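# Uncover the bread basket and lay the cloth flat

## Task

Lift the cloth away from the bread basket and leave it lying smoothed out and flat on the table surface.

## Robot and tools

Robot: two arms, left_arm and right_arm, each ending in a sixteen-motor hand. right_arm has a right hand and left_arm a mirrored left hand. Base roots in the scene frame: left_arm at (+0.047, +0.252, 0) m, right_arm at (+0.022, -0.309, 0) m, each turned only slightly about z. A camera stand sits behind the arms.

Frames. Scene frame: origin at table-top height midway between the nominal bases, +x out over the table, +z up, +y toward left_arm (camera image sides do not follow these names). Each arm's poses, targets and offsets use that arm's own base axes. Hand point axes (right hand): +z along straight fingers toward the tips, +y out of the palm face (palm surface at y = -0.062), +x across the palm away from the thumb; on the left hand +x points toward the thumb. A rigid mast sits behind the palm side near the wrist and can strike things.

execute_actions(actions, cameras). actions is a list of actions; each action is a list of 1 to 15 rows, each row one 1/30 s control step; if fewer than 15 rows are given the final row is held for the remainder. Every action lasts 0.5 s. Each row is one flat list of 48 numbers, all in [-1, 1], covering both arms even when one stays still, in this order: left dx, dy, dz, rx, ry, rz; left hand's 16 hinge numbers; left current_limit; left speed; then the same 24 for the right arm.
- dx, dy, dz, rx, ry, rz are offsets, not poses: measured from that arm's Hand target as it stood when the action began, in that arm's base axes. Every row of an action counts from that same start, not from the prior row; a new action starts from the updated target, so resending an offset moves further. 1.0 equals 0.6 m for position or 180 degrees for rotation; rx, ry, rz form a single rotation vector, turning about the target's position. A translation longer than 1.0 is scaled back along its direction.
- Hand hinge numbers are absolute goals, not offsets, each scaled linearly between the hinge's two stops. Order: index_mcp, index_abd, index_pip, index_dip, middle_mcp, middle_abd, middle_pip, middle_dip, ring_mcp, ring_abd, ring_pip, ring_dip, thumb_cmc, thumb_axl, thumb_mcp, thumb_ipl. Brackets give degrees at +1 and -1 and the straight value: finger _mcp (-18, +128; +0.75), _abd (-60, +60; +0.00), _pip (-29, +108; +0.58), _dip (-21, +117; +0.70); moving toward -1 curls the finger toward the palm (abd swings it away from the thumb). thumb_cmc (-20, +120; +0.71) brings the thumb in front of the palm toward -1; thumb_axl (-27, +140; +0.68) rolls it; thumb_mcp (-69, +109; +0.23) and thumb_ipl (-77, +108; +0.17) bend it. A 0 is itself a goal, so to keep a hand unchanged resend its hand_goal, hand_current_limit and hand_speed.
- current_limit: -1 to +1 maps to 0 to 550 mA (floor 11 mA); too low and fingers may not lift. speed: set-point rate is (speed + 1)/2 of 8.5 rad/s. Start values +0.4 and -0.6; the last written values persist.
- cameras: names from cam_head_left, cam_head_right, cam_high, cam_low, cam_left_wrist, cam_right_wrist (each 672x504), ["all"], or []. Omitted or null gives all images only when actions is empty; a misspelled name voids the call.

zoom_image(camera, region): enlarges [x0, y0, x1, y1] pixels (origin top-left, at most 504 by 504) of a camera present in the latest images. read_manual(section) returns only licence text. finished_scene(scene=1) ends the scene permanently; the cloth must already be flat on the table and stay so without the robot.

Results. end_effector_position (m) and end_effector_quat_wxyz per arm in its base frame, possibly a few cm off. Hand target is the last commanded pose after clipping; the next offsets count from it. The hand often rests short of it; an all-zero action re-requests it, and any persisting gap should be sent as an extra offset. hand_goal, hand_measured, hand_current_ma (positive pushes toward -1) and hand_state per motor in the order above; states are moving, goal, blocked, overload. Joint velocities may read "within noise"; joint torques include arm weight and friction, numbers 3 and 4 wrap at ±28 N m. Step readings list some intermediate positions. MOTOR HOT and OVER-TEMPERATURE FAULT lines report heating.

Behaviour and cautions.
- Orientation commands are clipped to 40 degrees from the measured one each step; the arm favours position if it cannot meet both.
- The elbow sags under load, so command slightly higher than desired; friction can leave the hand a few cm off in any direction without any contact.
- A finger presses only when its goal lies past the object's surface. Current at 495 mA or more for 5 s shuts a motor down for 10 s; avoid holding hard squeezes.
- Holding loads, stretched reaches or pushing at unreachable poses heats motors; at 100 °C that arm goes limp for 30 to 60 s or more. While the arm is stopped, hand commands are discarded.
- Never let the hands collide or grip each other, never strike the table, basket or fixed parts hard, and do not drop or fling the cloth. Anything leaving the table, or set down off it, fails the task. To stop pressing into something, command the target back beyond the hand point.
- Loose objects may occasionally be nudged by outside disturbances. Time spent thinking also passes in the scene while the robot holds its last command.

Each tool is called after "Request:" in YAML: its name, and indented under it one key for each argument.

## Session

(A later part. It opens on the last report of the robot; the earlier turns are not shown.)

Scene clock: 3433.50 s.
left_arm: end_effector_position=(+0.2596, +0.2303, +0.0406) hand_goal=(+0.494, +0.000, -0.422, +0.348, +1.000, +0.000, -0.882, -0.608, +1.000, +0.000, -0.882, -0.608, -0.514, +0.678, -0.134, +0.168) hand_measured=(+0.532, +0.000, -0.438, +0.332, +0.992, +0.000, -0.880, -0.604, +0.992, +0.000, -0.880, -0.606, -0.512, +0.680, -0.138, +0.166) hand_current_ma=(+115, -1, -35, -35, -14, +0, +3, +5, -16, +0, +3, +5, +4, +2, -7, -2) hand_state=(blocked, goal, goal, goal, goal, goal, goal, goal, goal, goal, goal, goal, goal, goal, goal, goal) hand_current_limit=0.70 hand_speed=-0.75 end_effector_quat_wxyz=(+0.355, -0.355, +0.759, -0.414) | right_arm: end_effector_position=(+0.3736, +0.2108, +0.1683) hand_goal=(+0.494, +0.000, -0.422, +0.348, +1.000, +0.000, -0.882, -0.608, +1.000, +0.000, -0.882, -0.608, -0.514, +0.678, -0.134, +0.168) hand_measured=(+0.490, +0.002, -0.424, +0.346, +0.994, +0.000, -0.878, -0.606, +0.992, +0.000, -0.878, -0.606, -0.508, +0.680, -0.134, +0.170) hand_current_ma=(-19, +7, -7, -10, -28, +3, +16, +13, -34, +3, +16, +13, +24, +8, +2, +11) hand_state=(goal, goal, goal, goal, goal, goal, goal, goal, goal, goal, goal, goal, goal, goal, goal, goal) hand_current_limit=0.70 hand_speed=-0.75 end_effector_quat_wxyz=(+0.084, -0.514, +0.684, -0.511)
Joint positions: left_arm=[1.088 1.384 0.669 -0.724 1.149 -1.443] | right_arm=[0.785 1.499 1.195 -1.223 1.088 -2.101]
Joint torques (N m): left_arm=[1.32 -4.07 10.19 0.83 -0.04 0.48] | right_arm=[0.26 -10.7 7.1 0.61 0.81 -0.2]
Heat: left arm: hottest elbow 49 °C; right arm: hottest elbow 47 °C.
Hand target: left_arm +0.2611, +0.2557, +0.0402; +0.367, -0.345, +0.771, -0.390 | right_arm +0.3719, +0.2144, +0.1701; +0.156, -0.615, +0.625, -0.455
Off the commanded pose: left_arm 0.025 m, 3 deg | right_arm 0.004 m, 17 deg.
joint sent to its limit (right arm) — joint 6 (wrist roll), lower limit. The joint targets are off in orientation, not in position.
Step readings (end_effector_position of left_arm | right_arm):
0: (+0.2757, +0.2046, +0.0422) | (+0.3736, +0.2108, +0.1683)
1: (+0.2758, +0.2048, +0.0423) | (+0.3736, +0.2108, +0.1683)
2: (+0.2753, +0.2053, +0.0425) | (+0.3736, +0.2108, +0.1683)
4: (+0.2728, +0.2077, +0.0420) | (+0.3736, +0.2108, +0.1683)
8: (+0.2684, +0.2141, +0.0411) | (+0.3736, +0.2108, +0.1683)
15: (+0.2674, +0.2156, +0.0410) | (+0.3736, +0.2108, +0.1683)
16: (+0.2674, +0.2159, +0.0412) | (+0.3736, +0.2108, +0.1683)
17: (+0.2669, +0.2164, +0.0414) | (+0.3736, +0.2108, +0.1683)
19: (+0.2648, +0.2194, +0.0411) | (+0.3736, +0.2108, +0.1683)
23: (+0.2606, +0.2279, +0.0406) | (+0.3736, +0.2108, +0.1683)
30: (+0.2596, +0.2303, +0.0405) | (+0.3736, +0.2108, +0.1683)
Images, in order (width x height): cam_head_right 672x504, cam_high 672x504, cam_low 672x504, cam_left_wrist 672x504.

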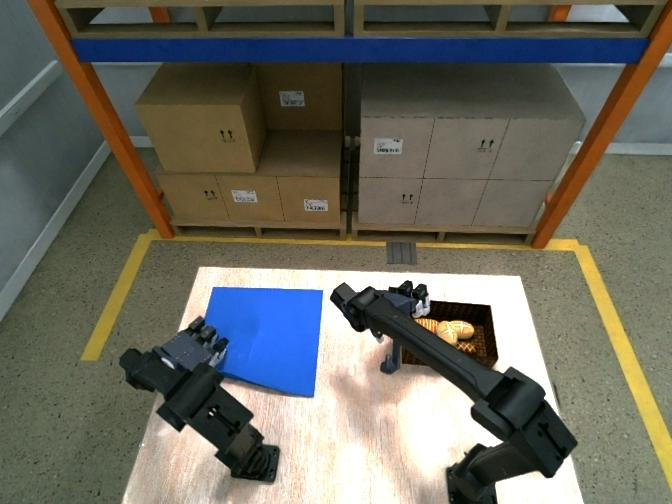

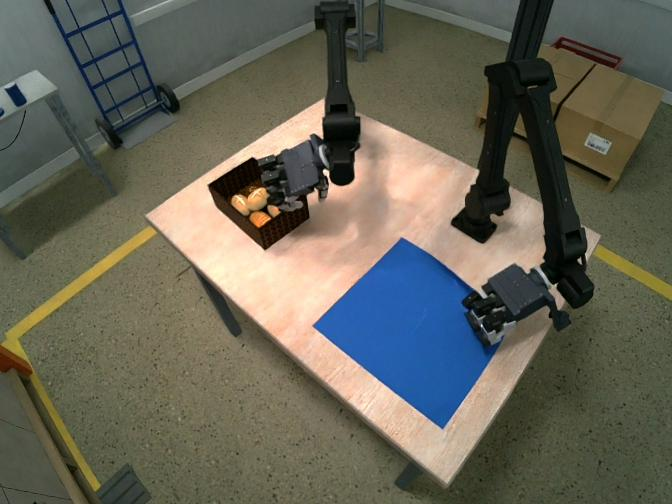

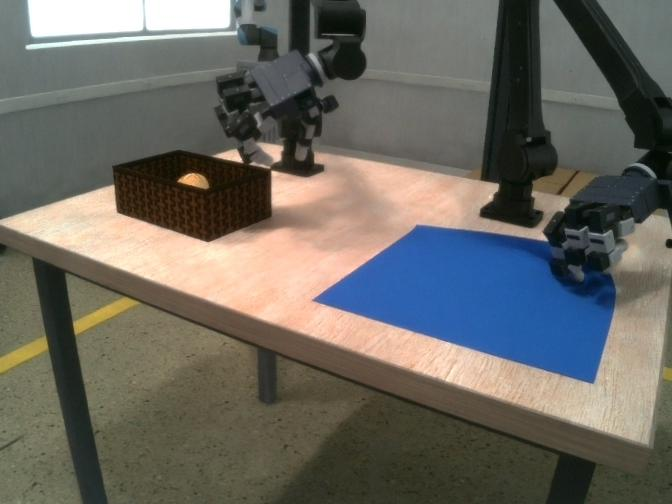

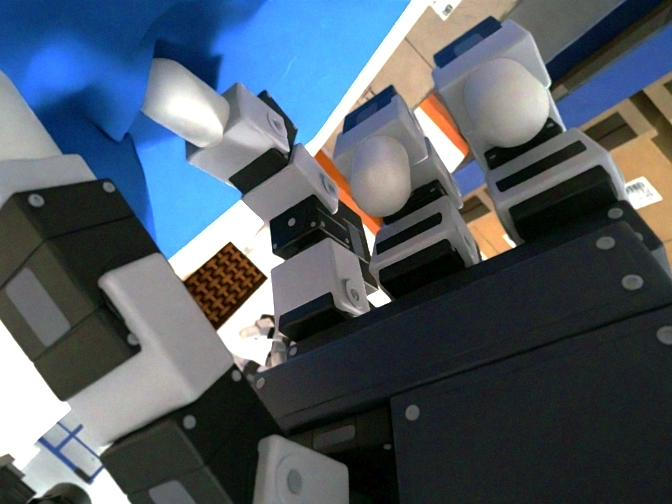

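Request:
execute_actions:
  actions:
    - [[0.0,-0.01,0.05,0,0,0,0.493,0,-0.423,0.348,1,0,-0.883,-0.609,1,0,-0.883,-0.609,-0.514,0.678,-0.135,0.168,0.7,-0.75,0,0,0,0,0,0,0.493,0,-0.423,0.348,1,0,-0.883,-0.609,1,0,-0.883,-0.609,-0.514,0.678,-0.135,0.168,0.7,-0.75]]
    - [[0.02,0.0,0.1,0,0,0,0.493,0,-0.423,0.348,1,0,-0.883,-0.609,1,0,-0.883,-0.609,-0.514,0.678,-0.135,0.168,0.7,-0.75,0,0,0,0,0,0,0.493,0,-0.423,0.348,1,0,-0.883,-0.609,1,0,-0.883,-0.609,-0.514,0.678,-0.135,0.168,0.7,-0.75]]
    - [[0.05,0.15,0.05,0,0,0,0.493,0,-0.423,0.348,1,0,-0.883,-0.609,1,0,-0.883,-0.609,-0.514,0.678,-0.135,0.168,0.7,-0.75,0,0,0,0,0,0,0.493,0,-0.423,0.348,1,0,-0.883,-0.609,1,0,-0.883,-0.609,-0.514,0.678,-0.135,0.168,0.7,-0.75]]
    - [[0.05,0.12,0.0,0,0,0,0.493,0,-0.423,0.348,1,0,-0.883,-0.609,1,0,-0.883,-0.609,-0.514,0.678,-0.135,0.168,0.7,-0.75,0,0,0,0,0,0,0.493,0,-0.423,0.348,1,0,-0.883,-0.609,1,0,-0.883,-0.609,-0.514,0.678,-0.135,0.168,0.7,-0.75]]
  cameras: ["cam_head_left","cam_low","cam_high","cam_head_right"]

Request:
zoom_image:
  camera: "cam_low"
  region: [450, 190, 630, 340]

Request:
zoom_image:
  camera: "cam_head_right"
  region: [180, 270, 360, 420]

Request:
zoom_image:
  camera: "cam_high"
  region: [360, 210, 560, 370]

Scene clock: 3446.23 s.
left_arm: end_effector_position=(+0.3252, +0.3906, +0.1406) hand_goal=(+0.494, +0.000, -0.422, +0.348, +1.000, +0.000, -0.882, -0.608, +1.000, +0.000, -0.882, -0.608, -0.514, +0.678, -0.134, +0.168) hand_measured=(+0.490, -0.002, -0.424, +0.346, +0.992, +0.000, -0.880, -0.604, +0.992, +0.000, -0.880, -0.606, -0.512, +0.680, -0.136, +0.166) hand_current_ma=(-6, -1, -2, -4, -14, +0, +3, +5, -16, +0, +3, +5, +3, +2, -2, -2) hand_state=(goal, goal, goal, goal, goal, goal, goal, goal, goal, goal, goal, goal, goal, goal, goal, goal) hand_current_limit=0.70 hand_speed=-0.75 end_effector_quat_wxyz=(+0.349, -0.360, +0.766, -0.403) | right_arm: end_effector_position=(+0.3736, +0.2108, +0.1683) hand_goal=(+0.494, +0.000, -0.422, +0.348, +1.000, +0.000, -0.882, -0.608, +1.000, +0.000, -0.882, -0.608, -0.514, +0.678, -0.134, +0.168) hand_measured=(+0.490, +0.002, -0.424, +0.346, +0.994, +0.000, -0.878, -0.606, +0.992, +0.000, -0.878, -0.606, -0.508, +0.680, -0.134, +0.170) hand_current_ma=(-19, +7, -7, -10, -28, +3, +16, +13, -34, +3, +16, +13, +24, +8, +2, +11) hand_state=(goal, goal, goal, goal, goal, goal, goal, goal, goal, goal, goal, goal, goal, goal, goal, goal) hand_current_limit=0.70 hand_speed=-0.75 end_effector_quat_wxyz=(+0.084, -0.514, +0.684, -0.511)
Joint positions: left_arm=[1.113 1.663 1.308 -1.134 1.123 -1.388] | right_arm=[0.785 1.499 1.195 -1.223 1.088 -2.101]
Joint torques (N m): left_arm=[0.15 -11.11 13.76 0.29 1.05 0.07] | right_arm=[0.32 -10.75 7.13 0.61 0.82 -0.2]
Heat: left arm: hottest elbow 50 °C; right arm: hottest elbow 46 °C.
Hand target: left_arm +0.3330, +0.4118, +0.1601; +0.367, -0.345, +0.771, -0.390 | right_arm +0.3719, +0.2144, +0.1701; +0.156, -0.615, +0.625, -0.455
Off the commanded pose: left_arm 0.030 m, 3 deg | right_arm 0.004 m, 17 deg.
joint sent to its limit (right arm) — joint 6 (wrist roll), lower limit. The joint targets are off in orientation, not in position.
Step readings (end_effector_position of left_arm | right_arm):
0: (+0.2597, +0.2303, +0.0406) | (+0.3736, +0.2108, +0.1683)
1: (+0.2595, +0.2301, +0.0406) | (+0.3736, +0.2108, +0.1683)
2: (+0.2593, +0.2298, +0.0412) | (+0.3736, +0.2108, +0.1683)
4: (+0.2576, +0.2301, +0.0426) | (+0.3736, +0.2108, +0.1683)
8: (+0.2542, +0.2282, +0.0471) | (+0.3736, +0.2108, +0.1683)
15: (+0.2527, +0.2254, +0.0497) | (+0.3736, +0.2108, +0.1683)
16: (+0.2526, +0.2254, +0.0501) | (+0.3736, +0.2108, +0.1683)
17: (+0.2522, +0.2250, +0.0518) | (+0.3736, +0.2108, +0.1683)
19: (+0.2522, +0.2239, +0.0606) | (+0.3736, +0.2108, +0.1683)
23: (+0.2589, +0.2313, +0.0921) | (+0.3736, +0.2108, +0.1683)
30: (+0.2639, +0.2388, +0.1140) | (+0.3736, +0.2108, +0.1683)
31: (+0.2634, +0.2384, +0.1140) | (+0.3736, +0.2108, +0.1683)
32: (+0.2638, +0.2398, +0.1149) | (+0.3736, +0.2108, +0.1683)
34: (+0.2683, +0.2531, +0.1198) | (+0.3736, +0.2108, +0.1683)
38: (+0.2866, +0.3000, +0.1371) | (+0.3736, +0.2108, +0.1683)
45: (+0.2938, +0.3208, +0.1434) | (+0.3736, +0.2108, +0.1683)
46: (+0.2938, +0.3208, +0.1424) | (+0.3736, +0.2108, +0.1683)
47: (+0.2945, +0.3222, +0.1415) | (+0.3736, +0.2108, +0.1683)
49: (+0.3002, +0.3367, +0.1414) | (+0.3736, +0.2108, +0.1683)
53: (+0.3186, +0.3769, +0.1424) | (+0.3736, +0.2108, +0.1683)
60: (+0.3241, +0.3888, +0.1370) | (+0.3736, +0.2108, +0.1683)
Images, in order (width x height): cam_head_left 672x504, cam_head_right 672x504, cam_high 672x504, cam_low 672x504.

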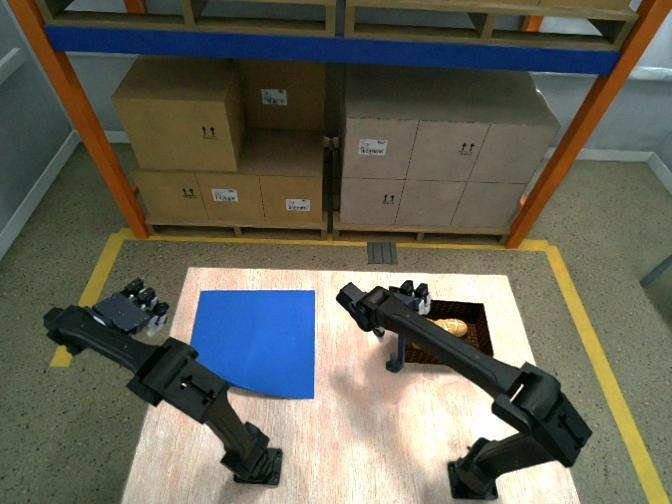

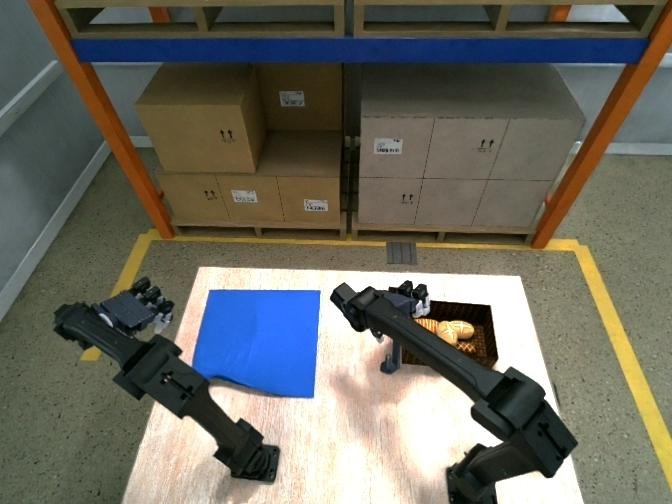

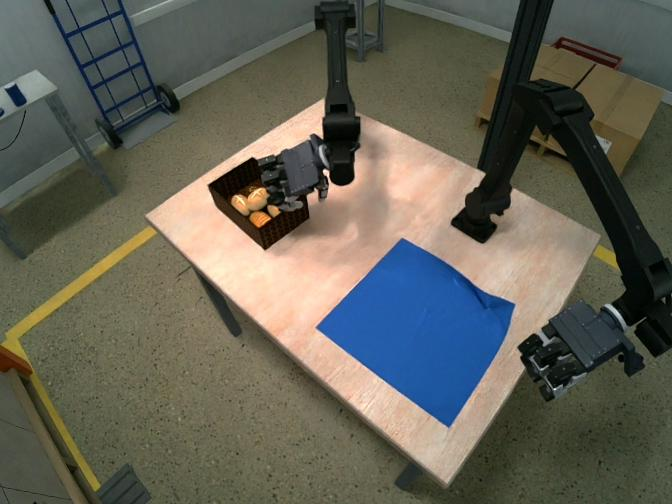

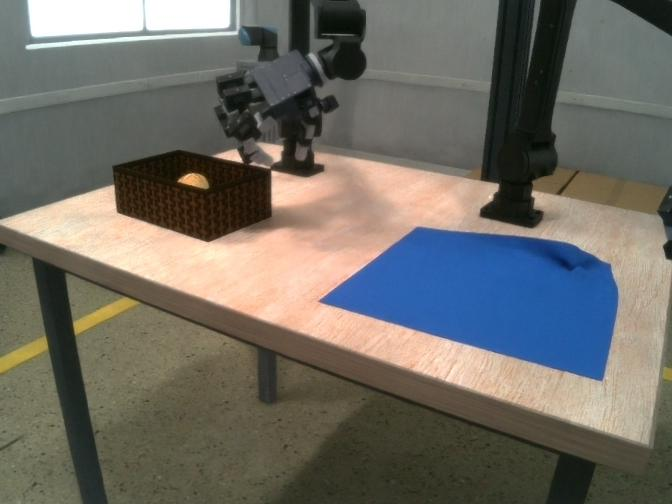

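Scaled by 2.800 from the camera's 672x504 image, which has a finer 960x720 frame.

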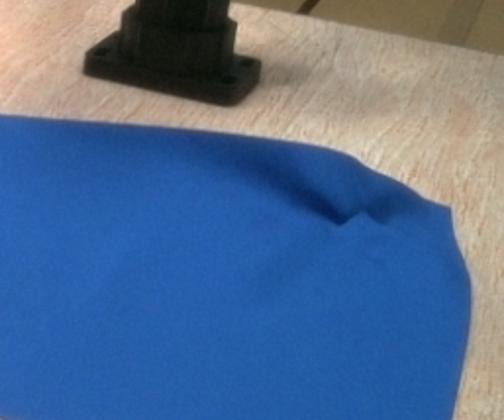

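Scaled by 2.800 from the camera's 672x504 image, which has a finer 960x720 frame.

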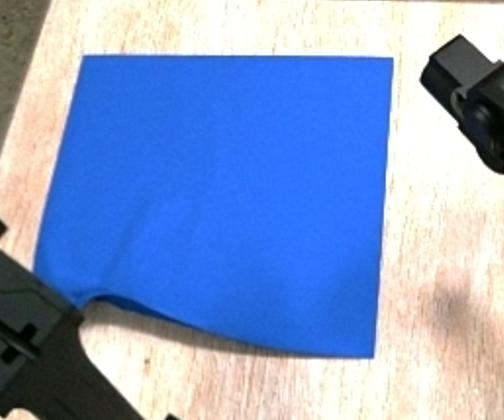

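Scaled by 2.520 from the camera's 672x504 image, which has a finer 960x720 frame.

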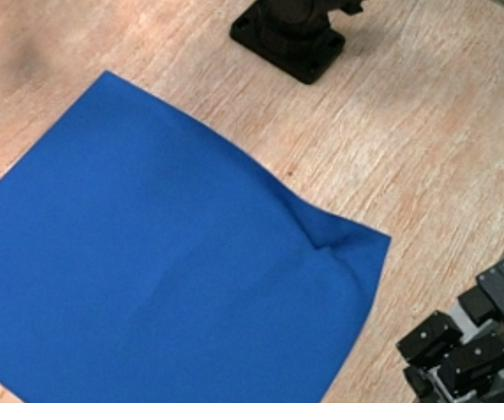

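Request:
execute_actions:
  actions:
    - [[-0.039,-0.1175,0,0,0,-0.058,0.493,0,-0.423,0.348,1,0,-0.883,-0.609,1,0,-0.883,-0.609,-0.514,0.678,-0.135,0.168,0.7,-0.75,0,0,0,0,0,0,0.493,0,-0.423,0.348,1,0,-0.883,-0.609,1,0,-0.883,-0.609,-0.514,0.678,-0.135,0.168,0.7,-0.75]]
    - [[-0.039,-0.1175,-0.03,0,0,-0.058,0.493,0,-0.423,0.348,1,0,-0.883,-0.609,1,0,-0.883,-0.609,-0.514,0.678,-0.135,0.168,0.7,-0.75,0,0,0,0,0,0,0.493,0,-0.423,0.348,1,0,-0.883,-0.609,1,0,-0.883,-0.609,-0.514,0.678,-0.135,0.168,0.7,-0.75]]
    - [[-0.039,-0.1175,-0.04,0,0,-0.058,0.493,0,-0.423,0.348,1,0,-0.883,-0.609,1,0,-0.883,-0.609,-0.514,0.678,-0.135,0.168,0.7,-0.75,0,0,0,0,0,0,0.493,0,-0.423,0.348,1,0,-0.883,-0.609,1,0,-0.883,-0.609,-0.514,0.678,-0.135,0.168,0.7,-0.75]]
    - [[-0.039,-0.1175,-0.04,0,0,-0.058,0.493,0,-0.423,0.348,1,0,-0.883,-0.609,1,0,-0.883,-0.609,-0.514,0.678,-0.135,0.168,0.7,-0.75,0,0,0,0,0,0,0.493,0,-0.423,0.348,1,0,-0.883,-0.609,1,0,-0.883,-0.609,-0.514,0.678,-0.135,0.168,0.7,-0.75]]
    - [[0,0,-0.045,0,0,0,0.493,0,-0.423,0.348,1,0,-0.883,-0.609,1,0,-0.883,-0.609,-0.514,0.678,-0.135,0.168,0.7,-0.75,0,0,0,0,0,0,0.493,0,-0.423,0.348,1,0,-0.883,-0.609,1,0,-0.883,-0.609,-0.514,0.678,-0.135,0.168,0.7,-0.75]]
  cameras: ["cam_left_wrist","cam_low","cam_high"]

Request:
zoom_image:
  camera: "cam_low"
  region: [450, 190, 630, 340]

Scene clock: 3482.50 s.
left_arm: end_effector_position=(+0.2392, +0.1292, +0.0692) hand_goal=(+0.494, +0.000, -0.422, +0.348, +1.000, +0.000, -0.882, -0.608, +1.000, +0.000, -0.882, -0.608, -0.514, +0.678, -0.134, +0.168) hand_measured=(+0.490, -0.002, -0.424, +0.346, +0.992, +0.000, -0.880, -0.604, +0.992, +0.000, -0.880, -0.606, -0.514, +0.680, -0.134, +0.166) hand_current_ma=(-9, -1, -2, -4, -14, +0, +3, +5, -16, +0, +3, +5, +0, +2, -1, -2) hand_state=(goal, goal, goal, goal, goal, goal, goal, goal, goal, goal, goal, goal, goal, goal, goal, goal) hand_current_limit=0.70 hand_speed=-0.75 end_effector_quat_wxyz=(+0.200, -0.051, +0.843, -0.496) | right_arm: end_effector_position=(+0.3736, +0.2108, +0.1683) hand_goal=(+0.494, +0.000, -0.422, +0.348, +1.000, +0.000, -0.882, -0.608, +1.000, +0.000, -0.882, -0.608, -0.514, +0.678, -0.134, +0.168) hand_measured=(+0.490, +0.002, -0.424, +0.346, +0.994, +0.000, -0.878, -0.606, +0.992, +0.000, -0.878, -0.606, -0.508, +0.680, -0.134, +0.170) hand_current_ma=(-19, +7, -7, -10, -28, +3, +16, +13, -34, +3, +16, +13, +24, +8, +2, +11) hand_state=(goal, goal, goal, goal, goal, goal, goal, goal, goal, goal, goal, goal, goal, goal, goal, goal) hand_current_limit=0.70 hand_speed=-0.75 end_effector_quat_wxyz=(+0.084, -0.514, +0.684, -0.511)
Joint positions: left_arm=[0.91 1.466 0.793 -1.659 0.941 -0.38] | right_arm=[0.785 1.499 1.195 -1.223 1.088 -2.101]
Joint torques (N m): left_arm=[-0.09 -5.66 5.38 -0.54 0.62 0.09] | right_arm=[0.32 -10.64 7.13 0.61 0.82 -0.19]
Heat: left arm: hottest elbow 54 °C; right arm: hottest elbow 46 °C.
Hand target: left_arm +0.2393, +0.1297, +0.0672; +0.203, -0.048, +0.843, -0.495 | right_arm +0.3719, +0.2144, +0.1701; +0.156, -0.615, +0.625, -0.455
Off the commanded pose: left_arm 0.002 m, 1 deg | right_arm 0.004 m, 17 deg.
joint sent to its limit (right arm) — joint 6 (wrist roll), lower limit. The joint targets are off in orientation, not in position.
Step readings (end_effector_position of left_arm | right_arm):
0: (+0.3252, +0.3907, +0.1406) | (+0.3736, +0.2108, +0.1683)
1: (+0.3251, +0.3905, +0.1406) | (+0.3736, +0.2108, +0.1683)
2: (+0.3240, +0.3883, +0.1408) | (+0.3736, +0.2108, +0.1683)
4: (+0.3200, +0.3791, +0.1417) | (+0.3736, +0.2108, +0.1683)
8: (+0.3087, +0.3526, +0.1474) | (+0.3736, +0.2108, +0.1683)
15: (+0.3046, +0.3389, +0.1549) | (+0.3736, +0.2108, +0.1683)
16: (+0.3040, +0.3379, +0.1550) | (+0.3736, +0.2108, +0.1683)
17: (+0.3021, +0.3348, +0.1530) | (+0.3736, +0.2108, +0.1683)
19: (+0.2957, +0.3220, +0.1477) | (+0.3736, +0.2108, +0.1683)
23: (+0.2825, +0.2817, +0.1356) | (+0.3736, +0.2108, +0.1683)
30: (+0.2839, +0.2695, +0.1366) | (+0.3736, +0.2108, +0.1683)
31: (+0.2836, +0.2688, +0.1366) | (+0.3736, +0.2108, +0.1683)
32: (+0.2817, +0.2657, +0.1343) | (+0.3736, +0.2108, +0.1683)
34: (+0.2739, +0.2522, +0.1275) | (+0.3736, +0.2108, +0.1683)
38: (+0.2585, +0.2120, +0.1129) | (+0.3736, +0.2108, +0.1683)
45: (+0.2622, +0.2030, +0.1130) | (+0.3736, +0.2108, +0.1683)
46: (+0.2620, +0.2027, +0.1128) | (+0.3736, +0.2108, +0.1683)
47: (+0.2604, +0.1988, +0.1106) | (+0.3736, +0.2108, +0.1683)
49: (+0.2516, +0.1842, +0.1035) | (+0.3736, +0.2108, +0.1683)
53: (+0.2364, +0.1430, +0.0890) | (+0.3736, +0.2108, +0.1683)
60: (+0.2387, +0.1328, +0.0900) | (+0.3736, +0.2108, +0.1683)
61: (+0.2389, +0.1329, +0.0901) | (+0.3736, +0.2108, +0.1683)
62: (+0.2391, +0.1328, +0.0898) | (+0.3736, +0.2108, +0.1683)
64: (+0.2394, +0.1323, +0.0871) | (+0.3736, +0.2108, +0.1683)
68: (+0.2383, +0.1293, +0.0753) | (+0.3736, +0.2108, +0.1683)
75: (+0.2388, +0.1289, +0.0692) | (+0.3736, +0.2108, +0.1683)
Images, in order (width x height): cam_high 672x504, cam_low 672x504, cam_left_wrist 672x504.

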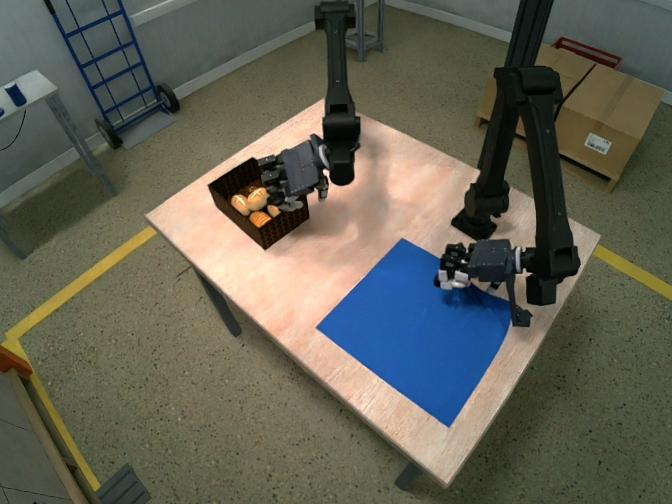

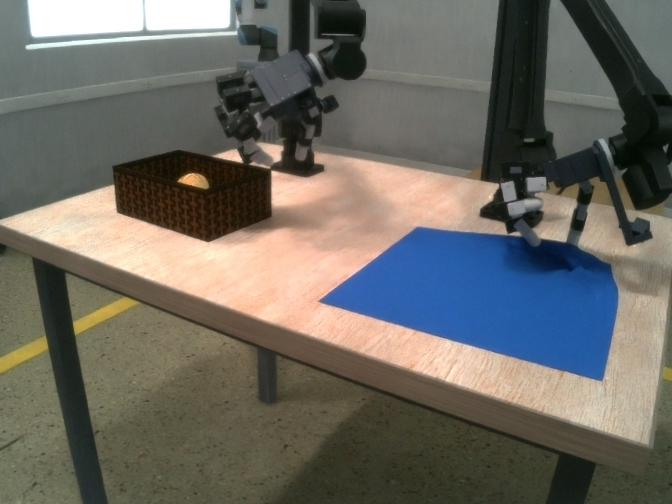

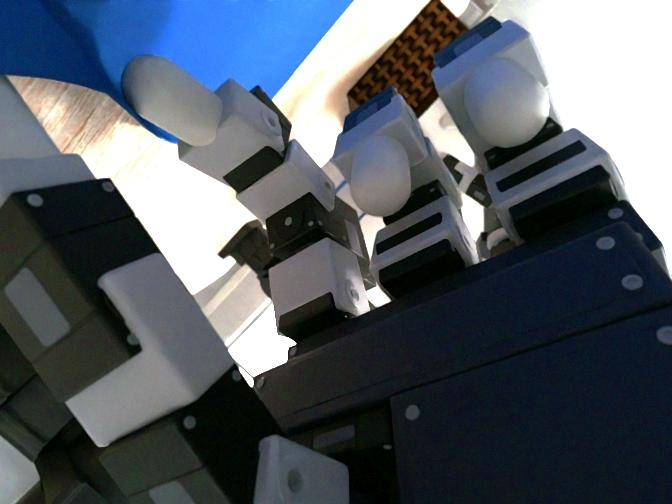

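Scaled by 2.800 from the camera's 672x504 image, which has a finer 960x720 frame.

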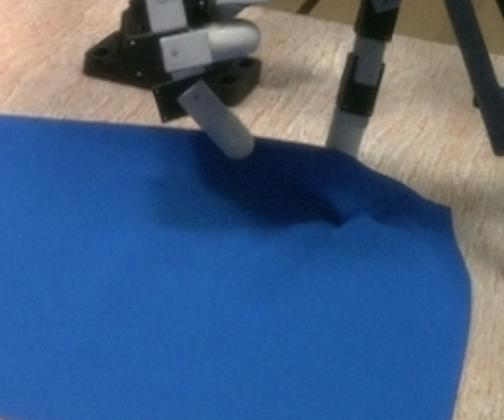

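Request:
execute_actions:
  actions:
    - [[-0.01,0.085,0.02,0,0,0,0.493,0,-0.423,0.348,1,0,-0.883,-0.609,1,0,-0.883,-0.609,0.0,0.678,-0.135,0.168,0.7,-0.75,0,0,0,0,0,0,0.493,0,-0.423,0.348,1,0,-0.883,-0.609,1,0,-0.883,-0.609,-0.514,0.678,-0.135,0.168,0.7,-0.75]]
    - [[0,0,-0.035,0,0,0,0.493,0,-0.423,0.348,1,0,-0.883,-0.609,1,0,-0.883,-0.609,0,0.678,-0.135,0.168,0.7,-0.75,0,0,0,0,0,0,0.493,0,-0.423,0.348,1,0,-0.883,-0.609,1,0,-0.883,-0.609,-0.514,0.678,-0.135,0.168,0.7,-0.75]]
  cameras: ["cam_left_wrist","cam_low","cam_high"]

Request:
zoom_image:
  camera: "cam_low"
  region: [450, 190, 630, 340]

Request:
zoom_image:
  camera: "cam_left_wrist"
  region: [0, 0, 330, 260]

Scene clock: 3493.63 s.
left_arm: end_effector_position=(+0.2262, +0.1654, +0.0494) hand_goal=(+0.494, +0.000, -0.422, +0.348, +1.000, +0.000, -0.882, -0.608, +1.000, +0.000, -0.882, -0.608, +0.000, +0.678, -0.134, +0.168) hand_measured=(+0.490, -0.002, -0.424, +0.346, +0.992, +0.000, -0.880, -0.604, +0.992, +0.000, -0.880, -0.606, -0.010, +0.680, -0.134, +0.166) hand_current_ma=(-9, -1, -2, -3, -14, +0, +3, +5, -16, +0, +3, +5, -20, +2, -1, -2) hand_state=(goal, goal, goal, goal, goal, goal, goal, goal, goal, goal, goal, goal, goal, goal, goal, goal) hand_current_limit=0.70 hand_speed=-0.75 end_effector_quat_wxyz=(+0.194, -0.059, +0.844, -0.497) | right_arm: end_effector_position=(+0.3736, +0.2108, +0.1683) hand_goal=(+0.494, +0.000, -0.422, +0.348, +1.000, +0.000, -0.882, -0.608, +1.000, +0.000, -0.882, -0.608, -0.514, +0.678, -0.134, +0.168) hand_measured=(+0.490, +0.002, -0.424, +0.346, +0.994, +0.000, -0.878, -0.606, +0.992, +0.000, -0.878, -0.606, -0.508, +0.680, -0.134, +0.170) hand_current_ma=(-19, +7, -7, -10, -28, +3, +16, +13, -34, +3, +16, +13, +24, +8, +2, +11) hand_state=(goal, goal, goal, goal, goal, goal, goal, goal, goal, goal, goal, goal, goal, goal, goal, goal) hand_current_limit=0.70 hand_speed=-0.75 end_effector_quat_wxyz=(+0.084, -0.514, +0.684, -0.511)
Joint positions: left_arm=[1.006 1.579 0.845 -1.678 0.867 -0.296] | right_arm=[0.785 1.499 1.195 -1.223 1.088 -2.101]
Joint torques (N m): left_arm=[0.38 -7 8.54 -1.48 0.52 0.1] | right_arm=[0.32 -10.52 7.12 0.57 0.81 -0.19]
Heat: left arm: hottest elbow 52 °C; right arm: hottest elbow 46 °C.
Hand target: left_arm +0.2334, +0.1808, +0.0582; +0.204, -0.048, +0.843, -0.495 | right_arm +0.3719, +0.2144, +0.1701; +0.156, -0.615, +0.625, -0.455
Off the commanded pose: left_arm 0.019 m, 2 deg | right_arm 0.004 m, 17 deg.
joint sent to its limit (left arm) — joint 4 (wrist pitch), lower limit. The joint targets still meet the commanded pose.
joint sent to its limit (right arm) — joint 6 (wrist roll), lower limit. The joint targets are off in orientation, not in position.
Step readings (end_effector_position of left_arm | right_arm):
0: (+0.2393, +0.1292, +0.0692) | (+0.3736, +0.2108, +0.1683)
1: (+0.2390, +0.1292, +0.0690) | (+0.3736, +0.2108, +0.1683)
2: (+0.2371, +0.1302, +0.0681) | (+0.3736, +0.2108, +0.1683)
4: (+0.2305, +0.1358, +0.0662) | (+0.3736, +0.2108, +0.1683)
8: (+0.2240, +0.1547, +0.0669) | (+0.3736, +0.2108, +0.1683)
15: (+0.2261, +0.1670, +0.0708) | (+0.3736, +0.2108, +0.1683)
16: (+0.2260, +0.1669, +0.0706) | (+0.3736, +0.2108, +0.1683)
17: (+0.2261, +0.1667, +0.0699) | (+0.3736, +0.2108, +0.1683)
19: (+0.2262, +0.1667, +0.0658) | (+0.3736, +0.2108, +0.1683)
23: (+0.2251, +0.1655, +0.0532) | (+0.3736, +0.2108, +0.1683)
30: (+0.2258, +0.1652, +0.0494) | (+0.3736, +0.2108, +0.1683)
Images, in order (width x height): cam_high 672x504, cam_low 672x504, cam_left_wrist 672x504.

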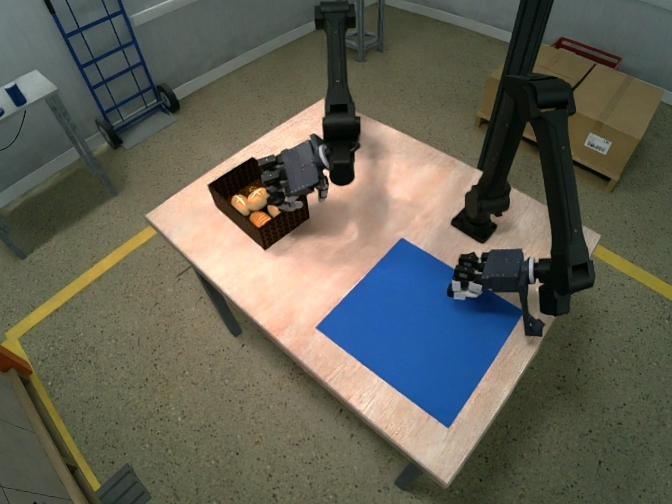

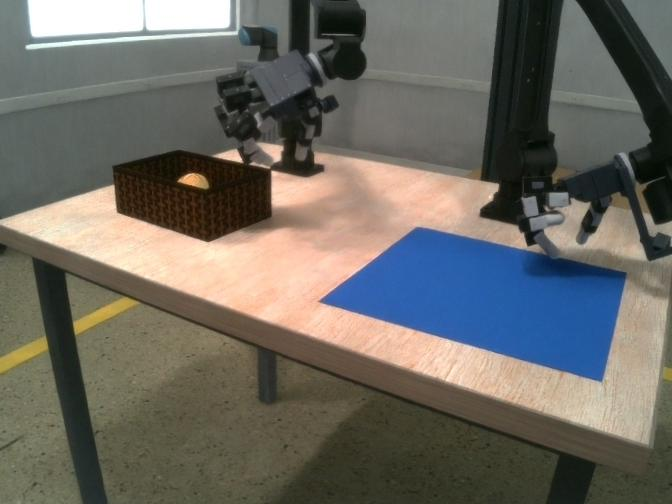

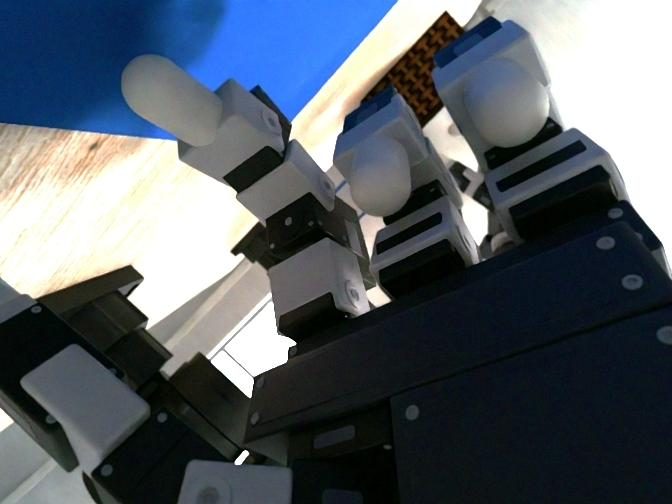

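Scaled by 2.800 from the camera's 672x504 image, which has a finer 960x720 frame.

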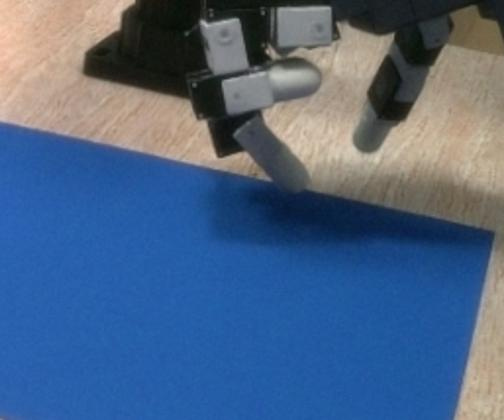

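Scaled by 1.527 from the camera's 672x504 image, which has a finer 960x720 frame.

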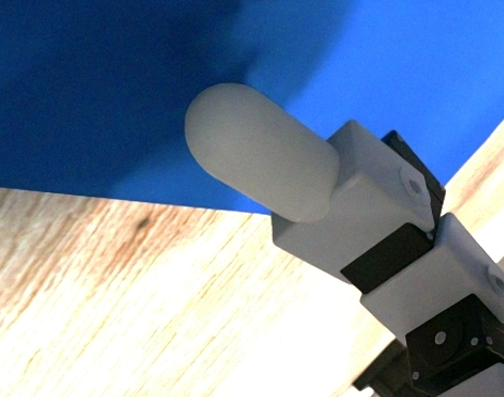

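Request:
execute_actions:
  actions:
    - [[0.0,0.0,0.08,0,0,0,0.493,0,-0.423,0.348,1,0,-0.883,-0.609,1,0,-0.883,-0.609,0.0,0.678,-0.135,0.168,0.7,-0.75,0,0,0,0,0,0,0.493,0,-0.423,0.348,1,0,-0.883,-0.609,1,0,-0.883,-0.609,-0.514,0.678,-0.135,0.168,0.7,-0.75]]
    - [[0.03,0.03,0.1,0,0,0.02,0.493,0,-0.423,0.348,1,0,-0.883,-0.609,1,0,-0.883,-0.609,0.0,0.678,-0.135,0.168,0.7,-0.75,0,0,0,0,0,0,0.493,0,-0.423,0.348,1,0,-0.883,-0.609,1,0,-0.883,-0.609,-0.514,0.678,-0.135,0.168,0.7,-0.75]]
    - [[0.05,0.12,0.05,0,0,0.05,0.493,0,-0.423,0.348,1,0,-0.883,-0.609,1,0,-0.883,-0.609,0.0,0.678,-0.135,0.168,0.7,-0.75,-0.05,-0.1,0.05,0,0,0,0.493,0,-0.423,0.348,1,0,-0.883,-0.609,1,0,-0.883,-0.609,-0.514,0.678,-0.135,0.168,0.7,-0.75]]
    - [[0.0,0.13,0.05,0,0,0.07,0.493,0,-0.423,0.348,1,0,-0.883,-0.609,1,0,-0.883,-0.609,0.0,0.678,-0.135,0.168,0.7,-0.75,-0.05,-0.1,0,0,0,0,0.493,0,-0.423,0.348,1,0,-0.883,-0.609,1,0,-0.883,-0.609,-0.514,0.678,-0.135,0.168,0.7,-0.75]]
    - [[-0.1,0.12,0.0,0,0,0.07,0.493,0,-0.423,0.348,1,0,-0.883,-0.609,1,0,-0.883,-0.609,0.0,0.678,-0.135,0.168,0.7,-0.75,0,0,0,0,0,0,0.493,0,-0.423,0.348,1,0,-0.883,-0.609,1,0,-0.883,-0.609,-0.514,0.678,-0.135,0.168,0.7,-0.75]]
    - [[-0.1,0.1,0.0,0,0,0.04,0.493,0,-0.423,0.348,1,0,-0.883,-0.609,1,0,-0.883,-0.609,0.0,0.678,-0.135,0.168,0.7,-0.75,0,0,0,0,0,0,0.493,0,-0.423,0.348,1,0,-0.883,-0.609,1,0,-0.883,-0.609,-0.514,0.678,-0.135,0.168,0.7,-0.75]]
  cameras: ["all"]

Request:
zoom_image:
  camera: "cam_low"
  region: [310, 190, 640, 400]

Request:
zoom_image:
  camera: "cam_head_right"
  region: [170, 270, 350, 420]

Request:
zoom_image:
  camera: "cam_high"
  region: [300, 220, 540, 440]

Scene clock: 3512.47 s.
left_arm: end_effector_position=(+0.1564, +0.4643, +0.2069) hand_goal=(+0.494, +0.000, -0.422, +0.348, +1.000, +0.000, -0.882, -0.608, +1.000, +0.000, -0.882, -0.608, +0.000, +0.678, -0.134, +0.168) hand_measured=(+0.490, -0.002, -0.422, +0.346, +0.994, +0.000, -0.880, -0.604, +0.992, +0.000, -0.880, -0.606, -0.004, +0.680, -0.134, +0.166) hand_current_ma=(-9, -1, -1, -3, -14, +0, +3, +5, -16, +0, +3, +5, -6, +2, -1, -2) hand_state=(goal, goal, goal, goal, goal, goal, goal, goal, goal, goal, goal, goal, goal, goal, goal, goal) hand_current_limit=0.70 hand_speed=-0.75 end_effector_quat_wxyz=(+0.383, -0.406, +0.753, -0.349) | right_arm: end_effector_position=(+0.3146, +0.0998, +0.1997) hand_goal=(+0.494, +0.000, -0.422, +0.348, +1.000, +0.000, -0.882, -0.608, +1.000, +0.000, -0.882, -0.608, -0.514, +0.678, -0.134, +0.168) hand_measured=(+0.490, +0.002, -0.424, +0.346, +0.994, +0.000, -0.878, -0.606, +0.992, +0.000, -0.878, -0.606, -0.508, +0.680, -0.134, +0.170) hand_current_ma=(-19, +7, -6, -10, -28, +3, +15, +13, -34, +3, +15, +13, +25, +8, +2, +11) hand_state=(goal, goal, goal, goal, goal, goal, goal, goal, goal, goal, goal, goal, goal, goal, goal, goal) hand_current_limit=0.70 hand_speed=-0.75 end_effector_quat_wxyz=(+0.069, -0.470, +0.692, -0.544)
Joint positions: left_arm=[1.479 1.683 1.517 -1.69 1.067 -0.911] | right_arm=[0.698 1.19 0.964 -1.29 1.16 -2.101]
Joint torques (N m): left_arm=[-0.91 -11.34 13.63 -0.03 0.95 -0.12] | right_arm=[-0.85 -6.12 7.31 -0.16 0.92 -0.2]
Heat: left arm: hottest elbow 50 °C; right arm: hottest elbow 45 °C.
Hand target: left_arm +0.1614, +0.4807, +0.2262; +0.377, -0.367, +0.761, -0.380 | right_arm +0.3119, +0.0944, +0.2001; +0.156, -0.615, +0.625, -0.455
Off the commanded pose: left_arm 0.026 m, 6 deg | right_arm 0.006 m, 23 deg.
joint sent to its limit (left arm) — joint 4 (wrist pitch), lower limit. The joint targets are off in orientation, not in position.
joint sent to its limit (right arm) — joint 6 (wrist roll), lower limit. The joint targets are off in orientation, not in position.
Step readings (end_effector_position of left_arm | right_arm):
0: (+0.2263, +0.1654, +0.0494) | (+0.3736, +0.2108, +0.1683)
1: (+0.2263, +0.1655, +0.0495) | (+0.3736, +0.2108, +0.1683)
2: (+0.2262, +0.1656, +0.0506) | (+0.3736, +0.2108, +0.1683)
4: (+0.2263, +0.1663, +0.0569) | (+0.3736, +0.2108, +0.1683)
8: (+0.2276, +0.1692, +0.0793) | (+0.3736, +0.2108, +0.1683)
15: (+0.2267, +0.1708, +0.0929) | (+0.3736, +0.2108, +0.1683)
16: (+0.2263, +0.1706, +0.0930) | (+0.3736, +0.2108, +0.1683)
17: (+0.2271, +0.1707, +0.0947) | (+0.3736, +0.2108, +0.1683)
19: (+0.2312, +0.1726, +0.1031) | (+0.3736, +0.2108, +0.1683)
23: (+0.2431, +0.1843, +0.1331) | (+0.3736, +0.2108, +0.1683)
30: (+0.2456, +0.1905, +0.1518) | (+0.3736, +0.2108, +0.1683)
31: (+0.2455, +0.1903, +0.1520) | (+0.3732, +0.2105, +0.1679)
32: (+0.2468, +0.1916, +0.1537) | (+0.3718, +0.2084, +0.1680)
34: (+0.2544, +0.2030, +0.1612) | (+0.3637, +0.1990, +0.1683)
38: (+0.2711, +0.2416, +0.1778) | (+0.3470, +0.1725, +0.1801)
45: (+0.2734, +0.2548, +0.1803) | (+0.3441, +0.1610, +0.2025)
46: (+0.2737, +0.2551, +0.1804) | (+0.3437, +0.1604, +0.2021)
47: (+0.2737, +0.2583, +0.1819) | (+0.3427, +0.1571, +0.2005)
49: (+0.2777, +0.2727, +0.1893) | (+0.3349, +0.1450, +0.1945)
53: (+0.2768, +0.3172, +0.2064) | (+0.3174, +0.1120, +0.1887)
60: (+0.2717, +0.3351, +0.2096) | (+0.3145, +0.0999, +0.1996)
61: (+0.2716, +0.3352, +0.2088) | (+0.3145, +0.0999, +0.1997)
62: (+0.2690, +0.3382, +0.2085) | (+0.3145, +0.0999, +0.1997)
64: (+0.2630, +0.3487, +0.2088) | (+0.3145, +0.0999, +0.1997)
68: (+0.2304, +0.3851, +0.2085) | (+0.3146, +0.0998, +0.1997)
75: (+0.2092, +0.4067, +0.2064) | (+0.3146, +0.0998, +0.1997)
76: (+0.2100, +0.4067, +0.2066) | (+0.3146, +0.0998, +0.1997)
77: (+0.2085, +0.4088, +0.2069) | (+0.3146, +0.0998, +0.1997)
79: (+0.2048, +0.4181, +0.2090) | (+0.3146, +0.0998, +0.1997)
83: (+0.1770, +0.4475, +0.2114) | (+0.3146, +0.0998, +0.1997)
90: (+0.1516, +0.4648, +0.2060) | (+0.3146, +0.0998, +0.1997)

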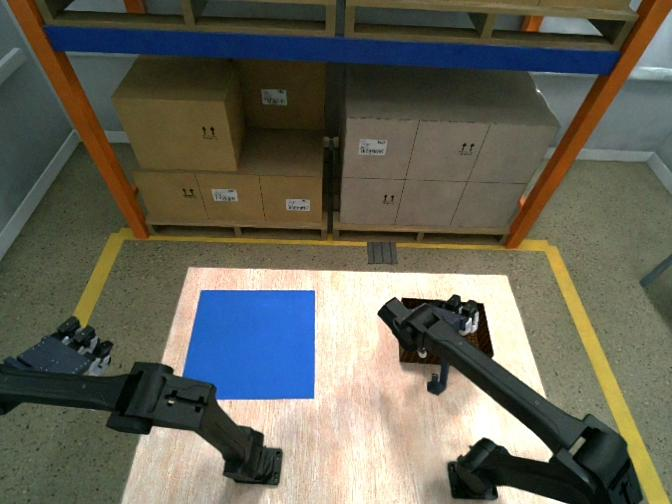

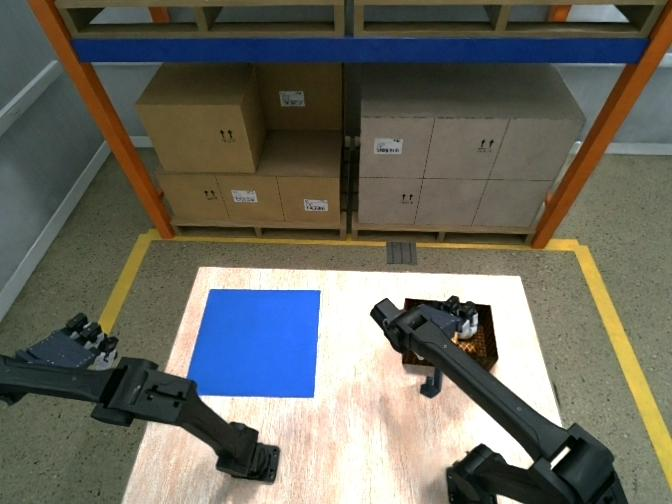

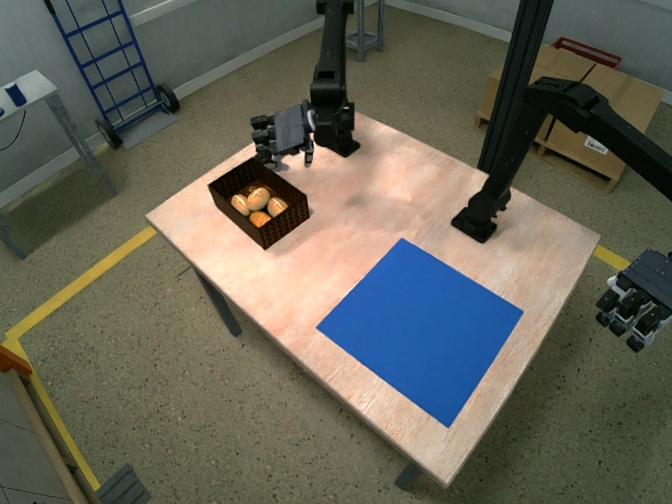

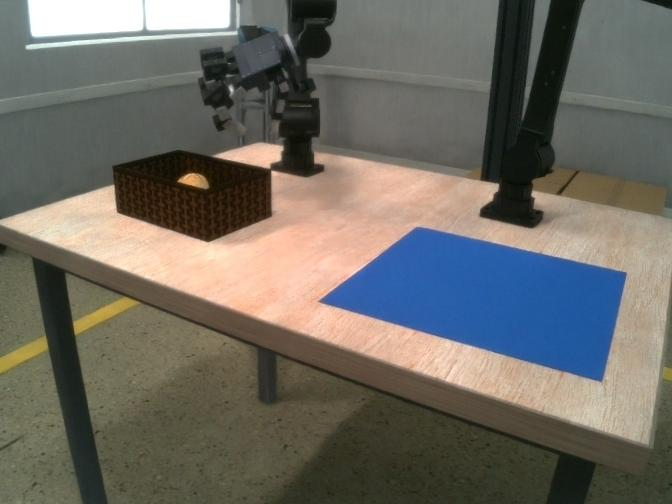

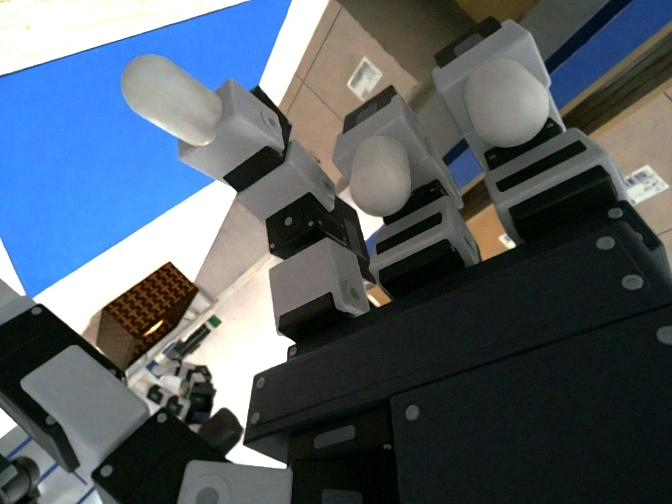

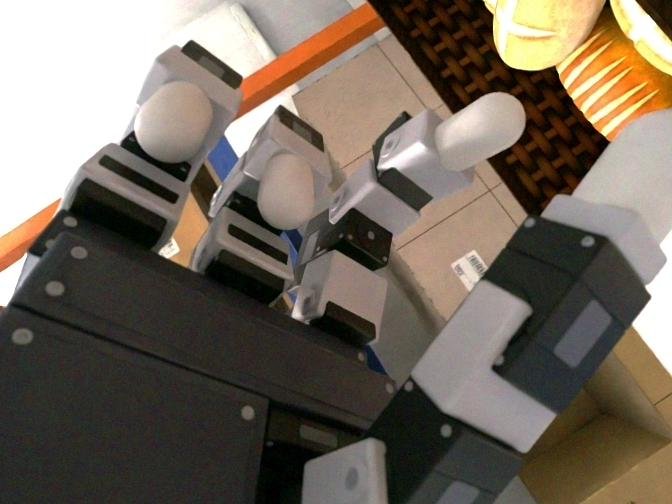

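Scaled by 1.527 from the camera's 672x504 image, which has a finer 960x720 frame.

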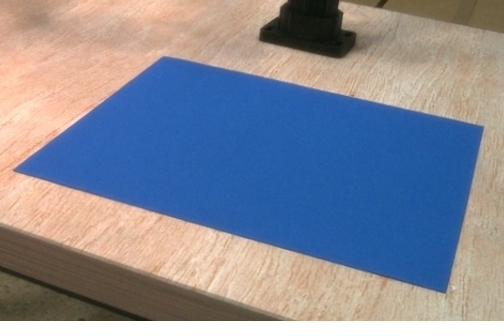

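Scaled by 2.800 from the camera's 672x504 image, which has a finer 960x720 frame.

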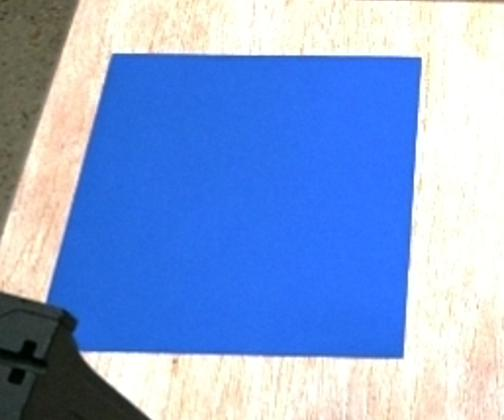

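Scaled by 2.100 from the camera's 672x504 image, which has a finer 960x720 frame.

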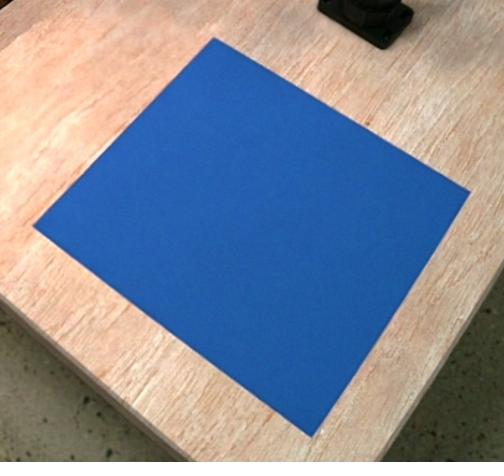

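Request:
execute_actions:
  actions:
    - [[0.0,0.0,0.0,0,0,0.0,0.493,0,-0.423,0.348,1,0,-0.883,-0.609,1,0,-0.883,-0.609,0.0,0.678,-0.135,0.168,0.7,-0.75,-0.08,0.05,0.05,0,0,0,0.493,0,-0.423,0.348,1,0,-0.883,-0.609,1,0,-0.883,-0.609,-0.514,0.678,-0.135,0.168,0.7,-0.75]]
    - [[0.0,0.0,0.0,0,0,0.0,0.493,0,-0.423,0.348,1,0,-0.883,-0.609,1,0,-0.883,-0.609,0.0,0.678,-0.135,0.168,0.7,-0.75,-0.08,0.05,0.0,0,0,0,0.493,0,-0.423,0.348,1,0,-0.883,-0.609,1,0,-0.883,-0.609,-0.514,0.678,-0.135,0.168,0.7,-0.75]]
  cameras: ["cam_high","cam_low"]

Scene clock: 3522.23 s.
left_arm: end_effector_position=(+0.1564, +0.4643, +0.2069) hand_goal=(+0.494, +0.000, -0.422, +0.348, +1.000, +0.000, -0.882, -0.608, +1.000, +0.000, -0.882, -0.608, +0.000, +0.678, -0.134, +0.168) hand_measured=(+0.490, -0.002, -0.422, +0.346, +0.994, +0.000, -0.880, -0.604, +0.992, +0.000, -0.880, -0.606, -0.004, +0.680, -0.134, +0.166) hand_current_ma=(-9, -1, -1, -3, -14, +0, +3, +5, -16, +0, +3, +5, -6, +2, -1, -2) hand_state=(goal, goal, goal, goal, goal, goal, goal, goal, goal, goal, goal, goal, goal, goal, goal, goal) hand_current_limit=0.70 hand_speed=-0.75 end_effector_quat_wxyz=(+0.383, -0.406, +0.753, -0.350) | right_arm: end_effector_position=(+0.2202, +0.1567, +0.2294) hand_goal=(+0.494, +0.000, -0.422, +0.348, +1.000, +0.000, -0.882, -0.608, +1.000, +0.000, -0.882, -0.608, -0.514, +0.678, -0.134, +0.168) hand_measured=(+0.490, +0.002, -0.424, +0.346, +0.994, +0.000, -0.878, -0.606, +0.992, +0.000, -0.878, -0.606, -0.508, +0.680, -0.134, +0.170) hand_current_ma=(-19, +7, -5, -10, -28, +3, +15, +13, -34, +3, +15, +13, +25, +8, +2, +11) hand_state=(goal, goal, goal, goal, goal, goal, goal, goal, goal, goal, goal, goal, goal, goal, goal, goal) hand_current_limit=0.70 hand_speed=-0.75 end_effector_quat_wxyz=(-0.152, +0.594, -0.637, +0.467)
Joint positions: left_arm=[1.479 1.683 1.517 -1.69 1.067 -0.912] | right_arm=[1.016 0.992 0.946 -1.443 1.024 -2.101]
Joint torques (N m): left_arm=[-0.91 -11.28 13.68 -0.03 0.95 -0.08] | right_arm=[0.21 -3.66 7.73 -0.2 0.68 -0.19]
Heat: left arm: hottest elbow 52 °C; right arm: hottest elbow 46 °C.
Hand target: left_arm +0.1614, +0.4807, +0.2262; +0.377, -0.367, +0.761, -0.380 | right_arm +0.2159, +0.1544, +0.2299; -0.156, +0.615, -0.625, +0.455
Off the commanded pose: left_arm 0.026 m, 6 deg | right_arm 0.005 m, 3 deg.
joint sent to its limit (left arm) — joint 4 (wrist pitch), lower limit. The joint targets are off in orientation, not in position.
joint sent to its limit (right arm) — joint 6 (wrist roll), lower limit. The joint targets still meet the commanded pose.
Step readings (end_effector_position of left_arm | right_arm):
0: (+0.1564, +0.4643, +0.2069) | (+0.3146, +0.0998, +0.1997)
1: (+0.1564, +0.4643, +0.2069) | (+0.3143, +0.0997, +0.1996)
2: (+0.1564, +0.4643, +0.2069) | (+0.3117, +0.1006, +0.1997)
4: (+0.1564, +0.4643, +0.2069) | (+0.3007, +0.1049, +0.2017)
8: (+0.1564, +0.4643, +0.2069) | (+0.2793, +0.1195, +0.2154)
15: (+0.1564, +0.4643, +0.2069) | (+0.2674, +0.1231, +0.2277)
16: (+0.1564, +0.4643, +0.2069) | (+0.2667, +0.1237, +0.2274)
17: (+0.1564, +0.4643, +0.2069) | (+0.2637, +0.1264, +0.2263)
19: (+0.1564, +0.4643, +0.2069) | (+0.2525, +0.1352, +0.2239)
23: (+0.1564, +0.4643, +0.2069) | (+0.2293, +0.1530, +0.2245)
30: (+0.1564, +0.4643, +0.2069) | (+0.2209, +0.1562, +0.2296)
Images, in order (width x height): cam_high 672x504, cam_low 672x504.

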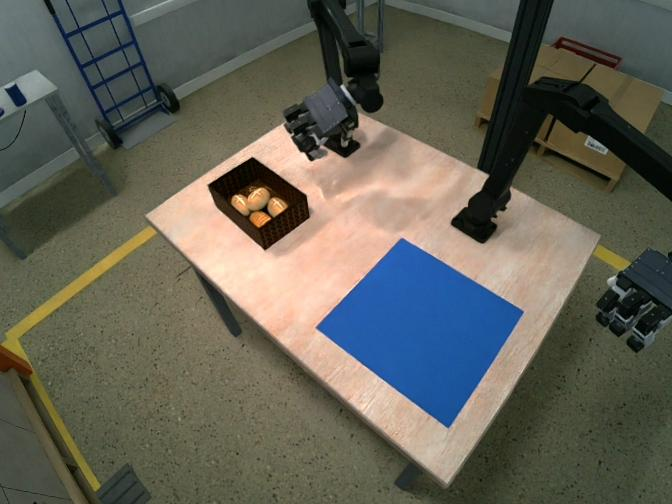

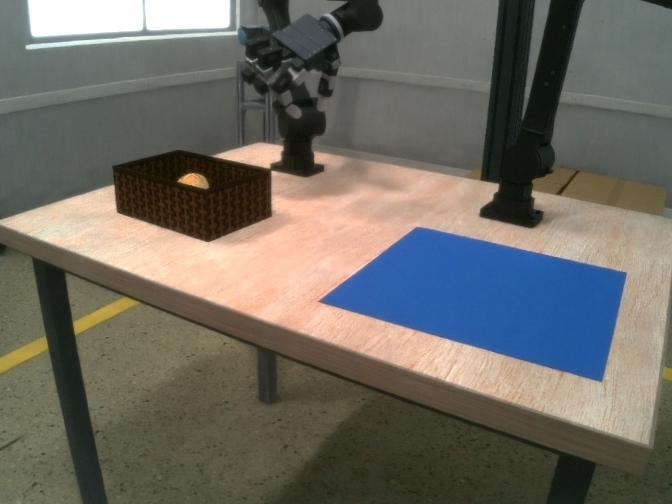

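Request:
finished_scene:

The scene is finished: the task was done.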